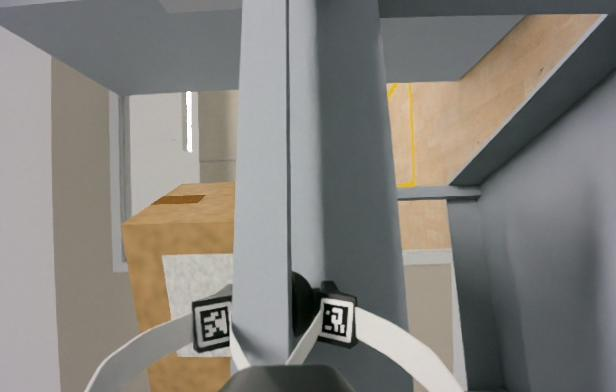

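move(
  blocking=false,
  r1={"base":{"strafe_m":0.25,"translate_m":0.02},"pace":"slow"},
)

wait(
  seconds=6,
)

move(
  blocking=false,
  r1={"base":{"rotate_rad":-0.22},"pace":"slow"},
)

wait(
  seconds=3,
)

move(
  blocking=false,
  r1={"base":{"strafe_m":0.22,"translate_m":0.03},"pace":"slow"},
)

wait(
  seconds=6,
)

move(
  blocking=false,
  r1={"base":{"rotate_rad":-0.22},"pace":"slow"},
)

wait(
  seconds=3,
)

move(
  blocking=false,
  r1={"base":{"strafe_m":0.2,"translate_m":0.05},"pace":"slow"},
)

wait(
  seconds=6,
  cameras=["r1_head_camera","r1_wrist_camera"],
)

Scene clock: 1547.90 s.
move: r1 moving
r1.base_odometry: x=-3.126 y=+2.704 heading=-0.190
r1.turned_by_wheels: -0.001
r1.turned_by_imu: -0.001
r1.base_tilt: forward=-1.6 right=+1.3
r1.lidar_m: 0.53 2.74 2.09 2.00 2.12 2.89 3.18 3.31 2.82 2.72 1.52 0.62
r1.base_status: translate_m moving; strafe_m moving
r1.joint_positions: lift_m=+0.648 arm_m=+0.175 wrist_yaw_rad=+0.000 wrist_pitch_rad=-0.012 wrist_roll_rad=+1.570 gripper_m=-0.019
r1.joint_status: not commanded
r1.measured_speeds: translate_m=+0.003 strafe_m=+0.054 rotate_rad=+0.000 lift_m=+0.000 arm_m=+0.000 wrist_yaw_rad=-0.008 wrist_pitch_rad=+0.000 wrist_roll_rad=+0.000
r1.motor_effort: lift_m=+13(13) arm_m=-4(4) wheel_0=-10(10) wheel_1=+5(7) wheel_2=-5(6)
r1.servo_current: wrist_yaw_rad=46(59) wrist_pitch_rad=72(72) wrist_roll_rad=39(52) gripper_m=52(59)
r1.contact_limits: arm_m 0
r1.hand_pose: x=+0.6343 y=-0.0875 z=+0.8301 quat_wxyz=(+0.707, +0.707, -0.004, +0.004) (m; r1's base frame)
r1.wrist_depth_mm: - - - - 287 1537 1255 / - - - - 274 1808 1336 / - - - 258 263 - - / - - 591 247 248 - - / - 492 484 236 239 - - / - - 182 187 227 - - / - 156 530 179 160 - -
r2: as last shown
r2.base_tilt: forward=-0.6 right=+0.1
r2.lidar_m: 1.39 0.46 1.92 0.92 0.93 1.48 - 2.39 1.64 1.54 1.60 1.48
r2.motor_effort: lift_m=+21(21) arm_m=+6(6) wheel_0=+12(12) wheel_1=-6(6) wheel_2=-1(1)
r2.servo_current: wrist_yaw_rad=65(65) wrist_pitch_rad=46(46) wrist_roll_rad=52(52) gripper_m=111(117)
r2.wrist_depth_mm: - - 243 162 240 236 236 / - - 245 163 240 238 236 / - - 245 164 241 238 238 / - 1160 247 164 243 240 239 / 1042 1042 248 167 244 242 239 / - - 184 166 181 244 241 / - - 251 - 246 243 243
pictures: none

Scene clock: 1551.10 s.
earlier move: r1 done
r1.base_odometry: x=-3.062 y=+2.932 heading=-0.190
r1.turned_by_wheels: +0.000
r1.turned_by_imu: +0.001
r1.base_tilt: forward=-1.6 right=+1.3
r1.lidar_m: 0.56 2.50 1.84 1.78 1.85 2.55 3.22 3.33 3.07 2.97 1.64 0.56
r1.base_status: done
r1.joint_positions: lift_m=+0.648 arm_m=+0.175 wrist_yaw_rad=-0.002 wrist_pitch_rad=-0.012 wrist_roll_rad=+1.570 gripper_m=-0.019
r1.joint_status: not commanded
r1.measured_speeds: all 0
r1.motor_effort: lift_m=+13(13) arm_m=+4(4) wheel_0=-5(12) wheel_1=+3(7) wheel_2=-5(7)
r1.servo_current: wrist_yaw_rad=72(72) wrist_pitch_rad=65(72) wrist_roll_rad=46(65) gripper_m=52(59)
r1.contact_limits: arm_m 0
r1.hand_pose: x=+0.6341 y=-0.0880 z=+0.8301 quat_wxyz=(+0.707, +0.707, -0.005, +0.003) (m; r1's base frame)
r1.wrist_depth_mm: - - - 220 219 1808 - / - - 609 223 221 - - / - 480 452 224 224 - - / - 512 484 226 225 - - / - - 539 227 228 - - / - - 182 185 228 - - / - 151 - 178 160 1708 -
r2.base_odometry: x=-2.171 y=-2.248 heading=-2.158
r2.turned_by_wheels: +0.000
r2.turned_by_imu: +0.000
r2.base_tilt: forward=-0.7 right=+0.1
r2.lidar_m: 1.40 0.47 1.93 0.99 1.01 1.65 - 2.36 1.65 1.53 1.60 1.46
r2.base_status: not commanded
r2.joint_positions: lift_m=+0.850 arm_m=+0.205 wrist_yaw_rad=+1.673 wrist_pitch_rad=+0.002 wrist_roll_rad=+0.000 gripper_m=-0.029
r2.joint_status: not commanded
r2.measured_speeds: all 0
r2.motor_effort: lift_m=+21(21) arm_m=+6(6) wheel_0=+12(12) wheel_1=-6(6) wheel_2=-1(1)
r2.servo_current: wrist_yaw_rad=59(65) wrist_pitch_rad=39(46) wrist_roll_rad=33(65) gripper_m=111(117)
r2.hand_pose: x=+0.4334 y=+0.2958 z=+1.0275 quat_wxyz=(+0.670, -0.001, +0.001, +0.742) (m; r2's base frame)
r2.wrist_depth_mm: - - 243 162 238 236 235 / - - 245 163 240 238 237 / - - 246 165 241 239 236 / - 1205 247 165 243 241 238 / - 1098 247 167 244 242 240 / - - 185 166 181 243 241 / - - 251 - 246 243 243
wait: 3.20 of 6 s (r1 has come to rest)
pictures: none

Scene clock: 1551.60 s.
move: r1 moving
r1.base_odometry: x=-3.062 y=+2.932 heading=-0.313
r1.turned_by_wheels: -0.123
r1.turned_by_imu: -0.123
r1.base_tilt: forward=-1.6 right=+1.2
r1.lidar_m: 0.55 2.66 1.91 1.76 1.81 2.29 3.20 3.26 3.19 2.96 1.69 0.62
r1.base_status: rotate_rad moving
r1.joint_positions: lift_m=+0.648 arm_m=+0.175 wrist_yaw_rad=+0.005 wrist_pitch_rad=-0.012 wrist_roll_rad=+1.570 gripper_m=-0.019
r1.joint_status: not commanded
r1.measured_speeds: translate_m=+0.002 strafe_m=+0.001 rotate_rad=-0.470 lift_m=+0.000 arm_m=+0.002 wrist_yaw_rad=+0.003 wrist_pitch_rad=+0.000 wrist_roll_rad=+0.000
r1.motor_effort: lift_m=+13(13) arm_m=+3(4) wheel_0=+13(15) wheel_1=+8(9) wheel_2=+10(10)
r1.servo_current: wrist_yaw_rad=39(52) wrist_pitch_rad=65(78) wrist_roll_rad=52(59) gripper_m=52(59)
r1.contact_limits: arm_m 0
r1.hand_pose: x=+0.6347 y=-0.0859 z=+0.8301 quat_wxyz=(+0.707, +0.707, -0.002, +0.006) (m; r1's base frame)
r1.wrist_depth_mm: - - - 234 234 1708 1336 / - - - 234 232 - - / - - 525 233 232 - - / - 488 477 232 230 - - / - - 521 231 230 - - / - - 183 187 229 - - / - 156 180 171 160 580 -
r2: as last shown
r2.base_tilt: forward=-0.6 right=+0.1
r2.lidar_m: 1.39 0.46 1.95 0.99 1.01 1.69 - 2.38 1.63 1.55 1.61 1.48
r2.motor_effort: lift_m=+21(21) arm_m=+5(6) wheel_0=+11(12) wheel_1=-6(6) wheel_2=-1(1)
r2.servo_current: wrist_yaw_rad=65(65) wrist_pitch_rad=33(39) wrist_roll_rad=39(46) gripper_m=104(117)
r2.wrist_depth_mm: - - 243 162 238 236 236 / - - 244 163 240 238 236 / - - 246 164 242 239 237 / - 1138 246 164 243 241 238 / - 1078 248 167 243 242 240 / - 1008 185 166 181 243 241 / 1308 142 250 - 245 243 242
pictures: none

Scene clock: 1552.33 s.
earlier move: r1 done
r1.base_odometry: x=-3.062 y=+2.932 heading=-0.409
r1.turned_by_wheels: -0.096
r1.turned_by_imu: -0.096
r1.base_tilt: forward=-1.6 right=+1.3
r1.lidar_m: 0.52 2.61 1.99 1.77 1.78 2.10 3.17 3.20 3.33 2.96 2.96 0.62
r1.base_status: done
r1.joint_positions: lift_m=+0.648 arm_m=+0.175 wrist_yaw_rad=+0.003 wrist_pitch_rad=-0.012 wrist_roll_rad=+1.570 gripper_m=-0.019
r1.joint_status: not commanded
r1.measured_speeds: all 0
r1.motor_effort: lift_m=+13(13) arm_m=+4(4) wheel_0=+6(15) wheel_1=+4(9) wheel_2=+4(10)
r1.servo_current: wrist_yaw_rad=39(65) wrist_pitch_rad=72(78) wrist_roll_rad=52(59) gripper_m=52(59)
r1.contact_limits: arm_m 0
r1.hand_pose: x=+0.6345 y=-0.0866 z=+0.8301 quat_wxyz=(+0.707, +0.707, -0.003, +0.005) (m; r1's base frame)
r1.wrist_depth_mm: - - 1430 - 279 - 1281 / - - - 263 266 1708 - / - - - 255 258 - - / - - 554 248 247 - - / - 496 484 236 238 - - / - - 183 187 228 - - / - 156 530 178 160 - -
r2.base_odometry: x=-2.171 y=-2.248 heading=-2.158
r2.turned_by_wheels: +0.000
r2.turned_by_imu: +0.000
r2.base_tilt: forward=-0.6 right=+0.0
r2.lidar_m: 1.38 0.45 1.95 0.96 0.99 1.66 - 2.35 1.66 1.54 1.60 1.49
r2.base_status: not commanded
r2.joint_positions: lift_m=+0.850 arm_m=+0.205 wrist_yaw_rad=+1.673 wrist_pitch_rad=+0.002 wrist_roll_rad=+0.000 gripper_m=-0.029
r2.joint_status: not commanded
r2.measured_speeds: all 0
r2.motor_effort: lift_m=+21(21) arm_m=+6(6) wheel_0=+11(12) wheel_1=-6(6) wheel_2=-1(1)
r2.servo_current: wrist_yaw_rad=52(65) wrist_pitch_rad=39(46) wrist_roll_rad=39(52) gripper_m=104(117)
r2.hand_pose: x=+0.4334 y=+0.2958 z=+1.0275 quat_wxyz=(+0.670, -0.001, +0.001, +0.742) (m; r2's base frame)
r2.wrist_depth_mm: - - 244 162 239 237 234 / - - 243 163 240 237 236 / - - 246 165 241 239 237 / - 1160 247 165 243 241 239 / 1336 1078 248 167 243 242 240 / - - 184 166 181 243 242 / 1255 - 250 - 246 244 244
wait: 0.73 of 3 s (r1 has come to rest)
pictures: none

Scene clock: 1552.83 s.
move: r1 moving
r1.base_odometry: x=-3.056 y=+2.944 heading=-0.409
r1.turned_by_wheels: +0.000
r1.turned_by_imu: +0.000
r1.base_tilt: forward=-1.6 right=+1.2
r1.lidar_m: 0.53 2.58 2.00 1.74 1.77 2.09 3.19 3.21 3.36 2.97 2.98 0.60
r1.base_status: translate_m moving; strafe_m moving
r1.joint_positions: lift_m=+0.648 arm_m=+0.175 wrist_yaw_rad=+0.003 wrist_pitch_rad=-0.012 wrist_roll_rad=+1.570 gripper_m=-0.019
r1.joint_status: not commanded
r1.measured_speeds: translate_m=+0.007 strafe_m=+0.051 rotate_rad=+0.000 lift_m=+0.000 arm_m=+0.000 wrist_yaw_rad=+0.000 wrist_pitch_rad=+0.000 wrist_roll_rad=+0.000
r1.motor_effort: lift_m=+13(13) arm_m=+4(4) wheel_0=-8(8) wheel_1=+4(8) wheel_2=-2(3)
r1.servo_current: wrist_yaw_rad=59(65) wrist_pitch_rad=72(72) wrist_roll_rad=52(52) gripper_m=52(59)
r1.contact_limits: arm_m 0
r1.hand_pose: x=+0.6345 y=-0.0866 z=+0.8301 quat_wxyz=(+0.707, +0.707, -0.003, +0.005) (m; r1's base frame)
r1.wrist_depth_mm: - - - - 287 - 1255 / - - - - 271 1661 1308 / - - - 257 260 - - / - - 574 247 249 - - / - 492 484 237 240 - - / - - 182 187 229 - - / - 156 525 179 160 - -
r2: as last shown
r2.base_tilt: forward=-0.7 right=+0.0
r2.lidar_m: 1.37 0.47 1.94 0.96 0.97 1.69 - 2.39 1.65 1.56 1.59 1.49
r2.servo_current: wrist_yaw_rad=59(65) wrist_pitch_rad=39(46) wrist_roll_rad=52(52) gripper_m=111(111)
r2.wrist_depth_mm: - - 242 162 238 236 236 / - - 244 163 240 237 236 / - - 245 165 242 238 237 / - 1160 247 164 243 240 239 / 1336 1098 249 167 244 243 240 / - - 185 166 182 243 242 / 1229 - 251 - 246 243 243
pictures: none

Scene clock: 1555.77 s.
earlier move: r1 done
r1.base_odometry: x=-2.948 y=+3.122 heading=-0.409
r1.turned_by_wheels: +0.000
r1.turned_by_imu: +0.000
r1.base_tilt: forward=-1.6 right=+1.2
r1.lidar_m: 0.54 2.56 1.76 1.56 1.57 1.87 3.25 3.26 3.58 3.17 1.80 0.59
r1.base_status: done
r1.joint_positions: lift_m=+0.648 arm_m=+0.175 wrist_yaw_rad=-0.005 wrist_pitch_rad=-0.012 wrist_roll_rad=+1.570 gripper_m=-0.019
r1.joint_status: not commanded
r1.measured_speeds: all 0
r1.motor_effort: lift_m=+13(13) arm_m=+4(4) wheel_0=-4(13) wheel_1=+2(8) wheel_2=-6(11)
r1.servo_current: wrist_yaw_rad=46(72) wrist_pitch_rad=59(78) wrist_roll_rad=52(65) gripper_m=59(59)
r1.contact_limits: arm_m 0
r1.hand_pose: x=+0.6338 y=-0.0890 z=+0.8301 quat_wxyz=(+0.707, +0.707, -0.006, +0.002) (m; r1's base frame)
r1.wrist_depth_mm: - - - 238 239 1576 1308 / - - - 236 236 1863 - / - - 559 235 235 - - / - 484 473 231 232 - - / - - 512 231 229 - - / - - 182 190 228 - - / - 151 597 169 153 580 -
r2.base_odometry: x=-2.171 y=-2.248 heading=-2.158
r2.turned_by_wheels: +0.000
r2.turned_by_imu: +0.000
r2.base_tilt: forward=-0.7 right=+0.1
r2.lidar_m: 1.37 0.46 1.94 1.02 1.09 1.94 - 2.39 1.64 1.54 1.59 1.48
r2.base_status: not commanded
r2.joint_positions: lift_m=+0.850 arm_m=+0.205 wrist_yaw_rad=+1.673 wrist_pitch_rad=+0.002 wrist_roll_rad=+0.000 gripper_m=-0.029
r2.joint_status: not commanded
r2.measured_speeds: all 0
r2.motor_effort: lift_m=+21(21) arm_m=+6(6) wheel_0=+12(12) wheel_1=-6(6) wheel_2=+0(1)
r2.servo_current: wrist_yaw_rad=52(65) wrist_pitch_rad=39(52) wrist_roll_rad=46(59) gripper_m=104(117)
r2.hand_pose: x=+0.4334 y=+0.2958 z=+1.0275 quat_wxyz=(+0.670, -0.001, +0.001, +0.742) (m; r2's base frame)
r2.wrist_depth_mm: - - 243 163 239 236 235 / - - 244 163 240 238 236 / - - 245 164 242 238 236 / - 1205 246 165 243 241 238 / 1576 1138 248 167 244 241 239 / - 1576 185 166 181 243 242 / - 142 250 - 246 243 243
wait: 2.93 of 6 s (r1 has come to rest)
pictures: none

Scene clock: 1556.27 s.
move: r1 moving
r1.base_odometry: x=-2.948 y=+3.122 heading=-0.532
r1.turned_by_wheels: -0.122
r1.turned_by_imu: -0.122
r1.base_tilt: forward=-1.6 right=+1.3
r1.lidar_m: 0.53 2.54 1.90 1.57 1.56 1.76 2.91 3.27 3.67 3.19 3.14 0.62
r1.base_status: rotate_rad moving
r1.joint_positions: lift_m=+0.648 arm_m=+0.175 wrist_yaw_rad=+0.006 wrist_pitch_rad=-0.012 wrist_roll_rad=+1.570 gripper_m=-0.019
r1.joint_status: not commanded
r1.measured_speeds: translate_m=+0.002 strafe_m=-0.001 rotate_rad=-0.469 lift_m=+0.000 arm_m=+0.001 wrist_yaw_rad=+0.002 wrist_pitch_rad=+0.000 wrist_roll_rad=+0.000
r1.motor_effort: lift_m=+13(13) arm_m=+4(4) wheel_0=+14(16) wheel_1=+7(9) wheel_2=+9(11)
r1.servo_current: wrist_yaw_rad=52(65) wrist_pitch_rad=72(72) wrist_roll_rad=65(65) gripper_m=59(59)
r1.contact_limits: arm_m 0
r1.hand_pose: x=+0.6348 y=-0.0856 z=+0.8301 quat_wxyz=(+0.707, +0.707, -0.002, +0.006) (m; r1's base frame)
r1.wrist_depth_mm: - - 1537 255 254 - 1281 / - - - 250 251 1756 - / - - - 244 244 - - / - 535 480 239 239 - - / - 517 500 234 235 - - / - - 185 190 229 - - / - 156 179 170 152 - -
r2: as last shown
r2.base_tilt: forward=-0.7 right=+0.0
r2.lidar_m: 1.38 0.46 1.91 0.98 1.08 1.98 - 2.41 1.66 1.53 1.59 1.48
r2.motor_effort: lift_m=+21(21) arm_m=+6(6) wheel_0=+12(12) wheel_1=-6(6) wheel_2=-1(1)
r2.servo_current: wrist_yaw_rad=59(65) wrist_pitch_rad=39(46) wrist_roll_rad=52(59) gripper_m=117(117)
r2.wrist_depth_mm: - - 243 162 239 237 236 / - - 243 163 239 238 236 / - - 245 165 241 239 236 / - 1229 246 164 243 240 238 / 1537 1160 248 167 244 242 238 / - 1537 185 166 181 244 241 / 1255 - 251 - 246 244 243
pictures: none

Scene clock: 1557.00 s.
earlier move: r1 done
r1.base_odometry: x=-2.948 y=+3.122 heading=-0.629
r1.turned_by_wheels: -0.097
r1.turned_by_imu: -0.098
r1.base_tilt: forward=-1.6 right=+1.3
r1.lidar_m: 0.50 0.94 2.04 1.61 1.55 1.70 2.55 3.26 3.48 3.23 3.15 0.64
r1.base_status: done
r1.joint_positions: lift_m=+0.648 arm_m=+0.175 wrist_yaw_rad=+0.003 wrist_pitch_rad=-0.012 wrist_roll_rad=+1.570 gripper_m=-0.019
r1.joint_status: not commanded
r1.measured_speeds: all 0
r1.motor_effort: lift_m=+13(13) arm_m=-4(4) wheel_0=+2(16) wheel_1=+2(9) wheel_2=+1(11)
r1.servo_current: wrist_yaw_rad=39(65) wrist_pitch_rad=59(72) wrist_roll_rad=52(65) gripper_m=52(59)
r1.contact_limits: arm_m 0
r1.hand_pose: x=+0.6345 y=-0.0866 z=+0.8301 quat_wxyz=(+0.707, +0.707, -0.003, +0.005) (m; r1's base frame)
r1.wrist_depth_mm: - - - - 322 325 334 / - - - - 298 1708 1336 / - - - - 272 1618 - / - - - 256 260 - - / - - 477 242 243 - - / - 488 182 188 228 - - / - 156 500 179 159 - -
r2.base_odometry: x=-2.171 y=-2.248 heading=-2.158
r2.turned_by_wheels: +0.000
r2.turned_by_imu: +0.000
r2.base_tilt: forward=-0.7 right=+0.0
r2.lidar_m: 1.38 0.46 1.94 0.98 1.02 2.00 - 2.39 1.64 1.54 1.57 1.48
r2.base_status: not commanded
r2.joint_positions: lift_m=+0.850 arm_m=+0.205 wrist_yaw_rad=+1.673 wrist_pitch_rad=+0.002 wrist_roll_rad=+0.000 gripper_m=-0.029
r2.joint_status: not commanded
r2.measured_speeds: all 0
r2.motor_effort: lift_m=+20(21) arm_m=+5(6) wheel_0=+11(12) wheel_1=-6(6) wheel_2=-1(1)
r2.servo_current: wrist_yaw_rad=59(72) wrist_pitch_rad=39(46) wrist_roll_rad=46(59) gripper_m=104(117)
r2.hand_pose: x=+0.4334 y=+0.2958 z=+1.0275 quat_wxyz=(+0.670, -0.001, +0.001, +0.742) (m; r2's base frame)
r2.wrist_depth_mm: - - 243 162 238 237 236 / - - 243 163 240 237 236 / - - 246 165 242 238 238 / - 1160 247 164 242 241 238 / 1336 1118 248 167 244 242 240 / - - 185 166 181 243 242 / 1308 - 251 - 246 243 243
wait: 0.73 of 3 s (r1 has come to rest)
pictures: none

Scene clock: 1557.50 s.
move: r1 moving
r1.base_odometry: x=-2.938 y=+3.130 heading=-0.630
r1.turned_by_wheels: -0.001
r1.turned_by_imu: -0.001
r1.base_tilt: forward=-1.6 right=+1.3
r1.lidar_m: 0.50 1.00 2.03 1.59 1.55 1.69 2.47 3.26 3.50 3.24 3.15 0.62
r1.base_status: translate_m moving; strafe_m moving
r1.joint_positions: lift_m=+0.648 arm_m=+0.175 wrist_yaw_rad=+0.000 wrist_pitch_rad=-0.012 wrist_roll_rad=+1.570 gripper_m=-0.019
r1.joint_status: not commanded
r1.measured_speeds: translate_m=+0.013 strafe_m=+0.049 rotate_rad=-0.004 lift_m=+0.000 arm_m=+0.000 wrist_yaw_rad=-0.026 wrist_pitch_rad=+0.000 wrist_roll_rad=+0.000
r1.motor_effort: lift_m=+13(13) arm_m=-4(4) wheel_0=-7(8) wheel_1=+5(6) wheel_2=-4(4)
r1.servo_current: wrist_yaw_rad=65(65) wrist_pitch_rad=65(72) wrist_roll_rad=52(59) gripper_m=59(59)
r1.contact_limits: arm_m 0
r1.hand_pose: x=+0.6343 y=-0.0875 z=+0.8301 quat_wxyz=(+0.707, +0.707, -0.004, +0.004) (m; r1's base frame)
r1.wrist_depth_mm: - - - - 332 334 332 / - - - - 306 1756 1336 / - - - - 279 1708 - / - - - 255 263 - - / - - 480 242 244 - - / - 488 181 187 227 - - / - 151 488 178 160 - -
r2: as last shown
r2.lidar_m: 1.39 0.47 1.93 0.99 1.04 4.25 - 2.40 1.65 1.55 1.61 1.49
r2.motor_effort: lift_m=+21(21) arm_m=+5(6) wheel_0=+12(12) wheel_1=-6(6) wheel_2=-1(1)
r2.servo_current: wrist_yaw_rad=52(59) wrist_pitch_rad=33(46) wrist_roll_rad=52(59) gripper_m=104(111)
r2.wrist_depth_mm: - - 243 163 238 236 236 / - - 244 163 240 237 236 / - - 246 165 240 239 238 / - 1182 247 165 243 240 239 / 1537 1098 249 167 244 242 240 / - - 185 166 181 243 242 / 1308 - 251 - 246 243 242
pictures: none

Scene clock: 1560.30 s.
earlier move: r1 done
r1.base_odometry: x=-2.790 y=+3.254 heading=-0.630
r1.turned_by_wheels: +0.000
r1.turned_by_imu: +0.001
r1.base_tilt: forward=-1.6 right=+1.3
r1.lidar_m: 0.54 2.39 1.84 1.43 1.39 1.49 2.30 3.37 3.65 3.40 3.28 0.60
r1.base_status: done
r1.joint_positions: lift_m=+0.648 arm_m=+0.175 wrist_yaw_rad=-0.004 wrist_pitch_rad=-0.012 wrist_roll_rad=+1.570 gripper_m=-0.019
r1.joint_status: not commanded
r1.measured_speeds: all 0
r1.motor_effort: lift_m=+13(13) arm_m=+4(4) wheel_0=-6(13) wheel_1=+1(7) wheel_2=-5(10)
r1.servo_current: wrist_yaw_rad=52(72) wrist_pitch_rad=72(78) wrist_roll_rad=46(72) gripper_m=52(59)
r1.contact_limits: arm_m 0
r1.hand_pose: x=+0.6339 y=-0.0887 z=+0.8301 quat_wxyz=(+0.707, +0.707, -0.006, +0.003) (m; r1's base frame)
r1.wrist_depth_mm: - - - 252 253 1808 1281 / - - - 248 247 - - / - - 569 242 241 - - / - 535 473 237 237 - - / - 512 500 232 233 - - / - - 182 185 227 - - / - 151 181 223 153 - -
r2.base_odometry: x=-2.171 y=-2.248 heading=-2.158
r2.turned_by_wheels: +0.000
r2.turned_by_imu: +0.000
r2.base_tilt: forward=-0.7 right=+0.0
r2.lidar_m: 1.39 0.47 1.94 0.98 1.10 4.27 - 2.37 1.65 1.55 1.56 1.46
r2.base_status: not commanded
r2.joint_positions: lift_m=+0.850 arm_m=+0.205 wrist_yaw_rad=+1.673 wrist_pitch_rad=+0.002 wrist_roll_rad=+0.000 gripper_m=-0.029
r2.joint_status: not commanded
r2.measured_speeds: all 0
r2.motor_effort: lift_m=+21(21) arm_m=+6(6) wheel_0=+11(12) wheel_1=-6(6) wheel_2=-1(1)
r2.servo_current: wrist_yaw_rad=52(65) wrist_pitch_rad=39(46) wrist_roll_rad=39(59) gripper_m=117(117)
r2.hand_pose: x=+0.4334 y=+0.2958 z=+1.0275 quat_wxyz=(+0.670, -0.001, +0.001, +0.742) (m; r2's base frame)
r2.wrist_depth_mm: - - 243 163 237 236 235 / - - 244 163 240 237 236 / - - 246 164 241 240 237 / - - 247 165 243 240 238 / 1618 1138 248 167 244 242 240 / - 1618 184 166 181 242 242 / 1661 142 250 - 246 243 243
wait: 2.80 of 6 s (r1 has come to rest)
pictures: r1_head_camera, r1_wrist_camera
Images, in order (width x height): r1_head_camera 420x560, r1_wrist_camera 616x392.

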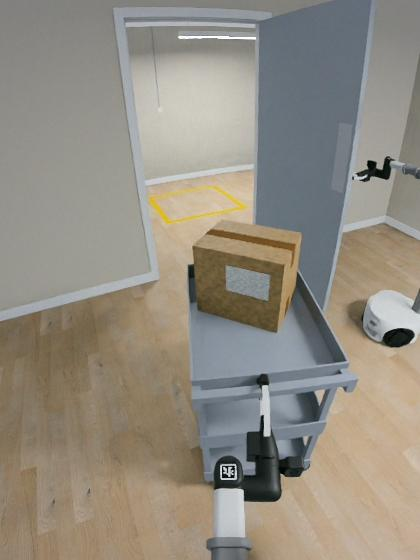

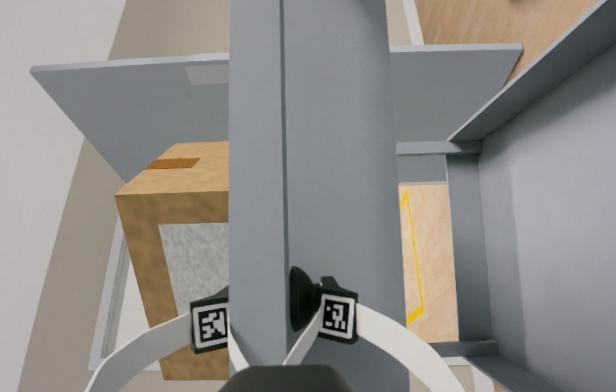

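move(
  blocking=false,
  r1={"base":{"strafe_m":0.06,"translate_m":0.25},"pace":"slow"},
)

wait(
  seconds=6,
  cameras=["r1_head_camera"],
)

Scene clock: 1566.10 s.
move: r1 moving
r1.base_odometry: x=-2.778 y=+3.250 heading=-0.630
r1.turned_by_wheels: +0.000
r1.turned_by_imu: +0.000
r1.base_tilt: forward=-1.6 right=+1.3
r1.lidar_m: 0.53 2.39 1.80 1.44 1.40 1.52 2.29 3.38 3.67 3.38 3.30 0.61
r1.base_status: translate_m moving; strafe_m moving
r1.joint_positions: lift_m=+0.648 arm_m=+0.175 wrist_yaw_rad=-0.004 wrist_pitch_rad=-0.012 wrist_roll_rad=+1.570 gripper_m=-0.019
r1.joint_status: not commanded
r1.measured_speeds: translate_m=+0.048 strafe_m=+0.013 rotate_rad=-0.002 lift_m=+0.000 arm_m=+0.000 wrist_yaw_rad=+0.000 wrist_pitch_rad=+0.000 wrist_roll_rad=+0.000
r1.motor_effort: lift_m=+13(13) arm_m=+4(4) wheel_0=+3(5) wheel_1=+5(6) wheel_2=-9(12)
r1.servo_current: wrist_yaw_rad=52(65) wrist_pitch_rad=72(72) wrist_roll_rad=46(59) gripper_m=52(59)
r1.contact_limits: arm_m 0
r1.hand_pose: x=+0.6339 y=-0.0887 z=+0.8301 quat_wxyz=(+0.707, +0.707, -0.006, +0.003) (m; r1's base frame)
r1.wrist_depth_mm: - - - 251 251 1863 1336 / - - - 247 246 - - / - - 564 241 240 - - / - 521 473 236 236 - - / - 508 496 233 232 - - / - - 182 190 226 - - / - 151 181 178 153 - -
r2: as last shown
r2.base_tilt: forward=-0.7 right=+0.1
r2.lidar_m: 1.39 0.47 1.94 0.96 1.08 4.25 - 2.37 1.67 1.53 1.60 1.47
r2.motor_effort: lift_m=+21(21) arm_m=+6(6) wheel_0=+12(12) wheel_1=-6(6) wheel_2=-1(1)
r2.servo_current: wrist_yaw_rad=46(59) wrist_pitch_rad=39(39) wrist_roll_rad=39(52) gripper_m=111(117)
r2.wrist_depth_mm: - - 243 162 237 237 235 / - - 244 163 239 237 236 / - - 246 164 241 238 237 / - - 246 165 241 240 239 / 1756 1138 248 167 244 242 240 / - 1618 184 167 181 243 241 / 1661 142 251 - 246 242 243
pictures: none

Scene clock: 1569.43 s.
earlier move: r1 done
r1.base_odometry: x=-2.552 y=+3.156 heading=-0.629
r1.turned_by_wheels: +0.001
r1.turned_by_imu: +0.002
r1.base_tilt: forward=-1.6 right=+1.2
r1.lidar_m: 0.54 2.16 1.91 1.48 1.44 1.58 2.39 3.64 3.93 3.33 1.73 0.59
r1.base_status: done
r1.joint_positions: lift_m=+0.648 arm_m=+0.175 wrist_yaw_rad=-0.003 wrist_pitch_rad=-0.012 wrist_roll_rad=+1.570 gripper_m=-0.019
r1.joint_status: not commanded
r1.measured_speeds: all 0
r1.motor_effort: lift_m=+13(13) arm_m=+4(4) wheel_0=+7(9) wheel_1=+4(7) wheel_2=-3(12)
r1.servo_current: wrist_yaw_rad=59(72) wrist_pitch_rad=72(72) wrist_roll_rad=39(65) gripper_m=52(59)
r1.contact_limits: arm_m 0
r1.hand_pose: x=+0.6340 y=-0.0882 z=+0.8301 quat_wxyz=(+0.707, +0.707, -0.005, +0.003) (m; r1's base frame)
r1.wrist_depth_mm: - - 1308 223 223 - - / - - 574 224 224 - - / - 477 455 226 225 - - / - 504 484 227 226 - - / - - 530 228 227 - - / 1863 - 181 186 228 - - / - 151 171 178 154 - -
r2.base_odometry: x=-2.171 y=-2.248 heading=-2.158
r2.turned_by_wheels: +0.000
r2.turned_by_imu: +0.000
r2.base_tilt: forward=-0.6 right=+0.0
r2.lidar_m: 1.38 0.46 1.95 0.88 1.10 4.25 - 2.39 1.66 1.54 1.60 1.46
r2.base_status: not commanded
r2.joint_positions: lift_m=+0.850 arm_m=+0.205 wrist_yaw_rad=+1.673 wrist_pitch_rad=+0.002 wrist_roll_rad=+0.000 gripper_m=-0.029
r2.joint_status: not commanded
r2.measured_speeds: all 0
r2.motor_effort: lift_m=+20(21) arm_m=+6(6) wheel_0=+12(12) wheel_1=-6(6) wheel_2=-1(1)
r2.servo_current: wrist_yaw_rad=52(78) wrist_pitch_rad=39(52) wrist_roll_rad=46(59) gripper_m=111(117)
r2.hand_pose: x=+0.4334 y=+0.2958 z=+1.0275 quat_wxyz=(+0.670, -0.001, +0.001, +0.742) (m; r2's base frame)
r2.wrist_depth_mm: - - 242 162 238 237 236 / - - 244 163 240 238 236 / - - 245 164 240 239 238 / - - 247 164 244 240 239 / - 1464 248 167 244 242 240 / - - 184 166 181 243 240 / - 1098 251 - 246 243 243
wait: 3.33 of 6 s (r1 has come to rest)
pictures: r1_head_camera
Images, in order (width x height): r1_head_camera 420x560.

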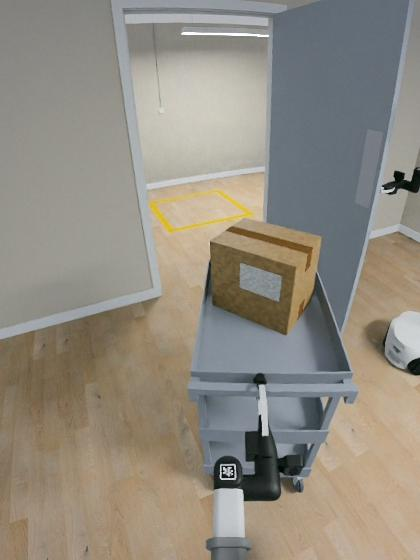

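move(
  blocking=false,
  r1={"base":{"rotate_rad":-0.1},"pace":"slow"},
)

wait(
  seconds=3,
)

move(
  blocking=false,
  r1={"base":{"strafe_m":0.1,"translate_m":0.3},"pace":"slow"},
)

wait(
  seconds=6,
  cameras=["r1_head_camera"],
)

Scene clock: 1576.20 s.
move: r1 moving
r1.base_odometry: x=-2.552 y=+3.156 heading=-0.720
r1.turned_by_wheels: -0.091
r1.turned_by_imu: -0.091
r1.base_tilt: forward=-1.6 right=+1.3
r1.lidar_m: 0.56 2.15 2.03 1.51 1.43 1.53 2.11 3.64 3.81 3.41 3.26 0.59
r1.base_status: rotate_rad moving
r1.joint_positions: lift_m=+0.648 arm_m=+0.175 wrist_yaw_rad=+0.007 wrist_pitch_rad=-0.012 wrist_roll_rad=+1.570 gripper_m=-0.019
r1.joint_status: not commanded
r1.measured_speeds: translate_m=+0.001 strafe_m=-0.001 rotate_rad=-0.159 lift_m=+0.000 arm_m=+0.000 wrist_yaw_rad=-0.001 wrist_pitch_rad=+0.000 wrist_roll_rad=+0.000
r1.motor_effort: lift_m=+13(13) arm_m=+4(4) wheel_0=+8(14) wheel_1=+5(9) wheel_2=+4(10)
r1.servo_current: wrist_yaw_rad=52(65) wrist_pitch_rad=65(72) wrist_roll_rad=78(78) gripper_m=52(59)
r1.contact_limits: arm_m 0
r1.hand_pose: x=+0.6348 y=-0.0854 z=+0.8301 quat_wxyz=(+0.707, +0.707, -0.002, +0.007) (m; r1's base frame)
r1.wrist_depth_mm: - - - 243 242 - - / - - - 240 238 - - / - - 554 237 236 - - / - 488 473 235 235 - - / - 1983 508 231 231 - - / 1983 - 181 190 229 809 - / 1708 156 181 156 160 - -
r2: as last shown
r2.lidar_m: 1.38 0.48 1.95 0.89 1.05 4.25 - 2.39 1.65 1.54 1.58 1.48
r2.motor_effort: lift_m=+21(21) arm_m=+6(6) wheel_0=+12(12) wheel_1=-6(6) wheel_2=-1(1)
r2.servo_current: wrist_yaw_rad=52(72) wrist_pitch_rad=39(46) wrist_roll_rad=59(59) gripper_m=104(111)
r2.wrist_depth_mm: - - 243 162 238 236 235 / - - 243 163 239 237 236 / - - 245 164 242 240 237 / - - 246 165 242 240 239 / - 1336 248 167 244 242 240 / - - 183 166 181 242 242 / - 1182 251 - 246 243 242
pictures: none

Scene clock: 1576.63 s.
earlier move: r1 done
r1.base_odometry: x=-2.552 y=+3.156 heading=-0.729
r1.turned_by_wheels: -0.009
r1.turned_by_imu: -0.009
r1.base_tilt: forward=-1.6 right=+1.3
r1.lidar_m: 0.55 2.15 2.06 1.50 1.45 1.51 2.11 3.63 3.78 3.41 3.27 0.60
r1.base_status: done
r1.joint_positions: lift_m=+0.648 arm_m=+0.175 wrist_yaw_rad=+0.003 wrist_pitch_rad=-0.012 wrist_roll_rad=+1.570 gripper_m=-0.019
r1.joint_status: not commanded
r1.measured_speeds: all 0
r1.motor_effort: lift_m=+13(13) arm_m=+4(4) wheel_0=+1(14) wheel_1=+1(9) wheel_2=+2(10)
r1.servo_current: wrist_yaw_rad=39(65) wrist_pitch_rad=65(72) wrist_roll_rad=52(78) gripper_m=52(59)
r1.contact_limits: arm_m 0
r1.hand_pose: x=+0.6345 y=-0.0866 z=+0.8301 quat_wxyz=(+0.707, +0.707, -0.003, +0.005) (m; r1's base frame)
r1.wrist_depth_mm: - - - 250 249 - 1281 / - - - 245 243 - - / - - 585 240 240 - - / - 484 473 236 236 - - / - 512 504 234 232 - - / 1921 - 182 189 228 - - / 1756 151 585 155 160 - -
r2.base_odometry: x=-2.171 y=-2.248 heading=-2.158
r2.turned_by_wheels: +0.000
r2.turned_by_imu: +0.000
r2.base_tilt: forward=-0.7 right=+0.0
r2.lidar_m: 1.39 0.46 1.92 0.87 1.06 4.29 - 2.37 1.64 1.55 1.59 1.46
r2.base_status: not commanded
r2.joint_positions: lift_m=+0.850 arm_m=+0.205 wrist_yaw_rad=+1.673 wrist_pitch_rad=+0.002 wrist_roll_rad=+0.000 gripper_m=-0.029
r2.joint_status: not commanded
r2.measured_speeds: all 0
r2.motor_effort: lift_m=+21(21) arm_m=+6(6) wheel_0=+12(12) wheel_1=-6(6) wheel_2=-1(1)
r2.servo_current: wrist_yaw_rad=46(72) wrist_pitch_rad=46(46) wrist_roll_rad=39(59) gripper_m=111(117)
r2.hand_pose: x=+0.4334 y=+0.2958 z=+1.0275 quat_wxyz=(+0.670, -0.001, +0.001, +0.742) (m; r2's base frame)
r2.wrist_depth_mm: - - 242 162 239 236 235 / - - 244 163 240 237 236 / - - 245 165 242 239 237 / - - 247 164 243 241 238 / - 1281 248 168 243 242 239 / - - 183 167 182 243 241 / - 142 251 - 245 243 243
wait: 0.43 of 3 s (r1 has come to rest)
pictures: none

Scene clock: 1577.13 s.
move: r1 moving
r1.base_odometry: x=-2.540 y=+3.151 heading=-0.728
r1.turned_by_wheels: +0.000
r1.turned_by_imu: +0.000
r1.base_tilt: forward=-1.6 right=+1.3
r1.lidar_m: 0.53 2.13 2.07 1.50 1.45 1.52 2.12 3.65 3.76 3.41 3.26 0.61
r1.base_status: translate_m moving; strafe_m moving
r1.joint_positions: lift_m=+0.648 arm_m=+0.175 wrist_yaw_rad=+0.002 wrist_pitch_rad=-0.012 wrist_roll_rad=+1.570 gripper_m=-0.019
r1.joint_status: not commanded
r1.measured_speeds: translate_m=+0.048 strafe_m=+0.016 rotate_rad=-0.005 lift_m=+0.000 arm_m=+0.000 wrist_yaw_rad=-0.023 wrist_pitch_rad=+0.000 wrist_roll_rad=+0.000
r1.motor_effort: lift_m=+13(13) arm_m=+4(4) wheel_0=+3(7) wheel_1=+8(8) wheel_2=-6(7)
r1.servo_current: wrist_yaw_rad=26(59) wrist_pitch_rad=59(72) wrist_roll_rad=65(65) gripper_m=59(59)
r1.contact_limits: arm_m 0
r1.hand_pose: x=+0.6344 y=-0.0869 z=+0.8301 quat_wxyz=(+0.707, +0.707, -0.003, +0.005) (m; r1's base frame)
r1.wrist_depth_mm: - - - 258 258 1863 1229 / - - - 251 250 - - / - - 621 245 245 - - / - 484 477 239 239 - - / - 508 492 233 234 - - / 1921 - 182 190 228 - - / 1808 151 549 179 160 - -
r2: as last shown
r2.lidar_m: 1.37 0.47 1.95 0.89 1.03 4.26 - 2.41 1.65 1.54 1.58 1.50
r2.servo_current: wrist_yaw_rad=52(65) wrist_pitch_rad=33(46) wrist_roll_rad=52(52) gripper_m=117(117)
r2.wrist_depth_mm: - - 242 162 238 236 236 / - - 244 163 240 238 236 / - - 245 164 241 240 237 / - - 247 165 244 240 238 / - 1281 249 167 245 242 240 / - - 184 166 181 242 241 / - 142 251 - 245 243 243
pictures: none

Scene clock: 1581.03 s.
earlier move: r1 done
r1.base_odometry: x=-2.262 y=+3.031 heading=-0.729
r1.turned_by_wheels: -0.001
r1.turned_by_imu: -0.002
r1.base_tilt: forward=-1.6 right=+1.3
r1.lidar_m: 0.57 1.83 1.91 1.59 1.50 1.57 2.22 3.94 4.10 3.37 1.52 0.59
r1.base_status: done
r1.joint_positions: lift_m=+0.648 arm_m=+0.175 wrist_yaw_rad=-0.003 wrist_pitch_rad=-0.012 wrist_roll_rad=+1.570 gripper_m=-0.019
r1.joint_status: not commanded
r1.measured_speeds: all 0
r1.motor_effort: lift_m=+13(13) arm_m=+4(4) wheel_0=+0(7) wheel_1=+1(9) wheel_2=-5(11)
r1.servo_current: wrist_yaw_rad=39(72) wrist_pitch_rad=72(72) wrist_roll_rad=46(72) gripper_m=52(59)
r1.contact_limits: arm_m 0
r1.hand_pose: x=+0.6340 y=-0.0883 z=+0.8301 quat_wxyz=(+0.707, +0.707, -0.005, +0.003) (m; r1's base frame)
r1.wrist_depth_mm: - 1098 1060 225 225 - - / - - 597 227 225 - - / - 469 455 228 227 - - / 1863 484 477 228 227 - - / 1808 - 535 229 228 - - / 1708 - 181 186 228 - - / - 151 - 178 152 1661 -
r2.base_odometry: x=-2.171 y=-2.248 heading=-2.158
r2.turned_by_wheels: +0.000
r2.turned_by_imu: +0.001
r2.base_tilt: forward=-0.6 right=+0.0
r2.lidar_m: 1.39 0.46 0.79 0.84 1.53 4.26 - 2.40 1.65 1.55 1.58 1.47
r2.base_status: not commanded
r2.joint_positions: lift_m=+0.850 arm_m=+0.205 wrist_yaw_rad=+1.673 wrist_pitch_rad=+0.002 wrist_roll_rad=+0.000 gripper_m=-0.029
r2.joint_status: not commanded
r2.measured_speeds: all 0
r2.motor_effort: lift_m=+21(21) arm_m=+5(6) wheel_0=+11(12) wheel_1=-6(6) wheel_2=-1(1)
r2.servo_current: wrist_yaw_rad=59(65) wrist_pitch_rad=39(46) wrist_roll_rad=52(59) gripper_m=111(117)
r2.hand_pose: x=+0.4334 y=+0.2958 z=+1.0275 quat_wxyz=(+0.670, -0.001, +0.001, +0.742) (m; r2's base frame)
r2.wrist_depth_mm: - - 242 163 238 236 235 / - - 244 163 239 238 236 / - - 246 164 241 240 237 / - - 246 165 242 241 239 / - 1618 249 167 245 241 240 / - - 183 166 181 242 242 / - 1618 250 - 247 244 243
wait: 3.90 of 6 s (r1 has come to rest)
pictures: r1_head_camera
Images, in order (width x height): r1_head_camera 420x560.

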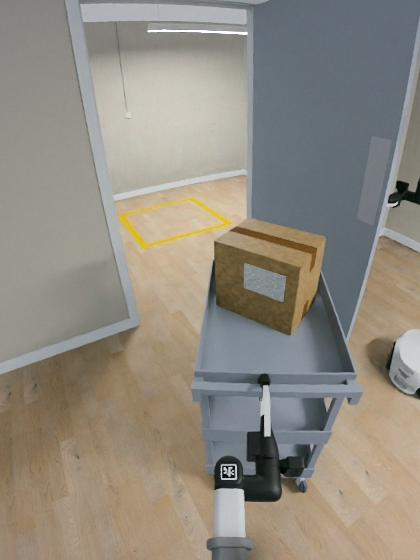

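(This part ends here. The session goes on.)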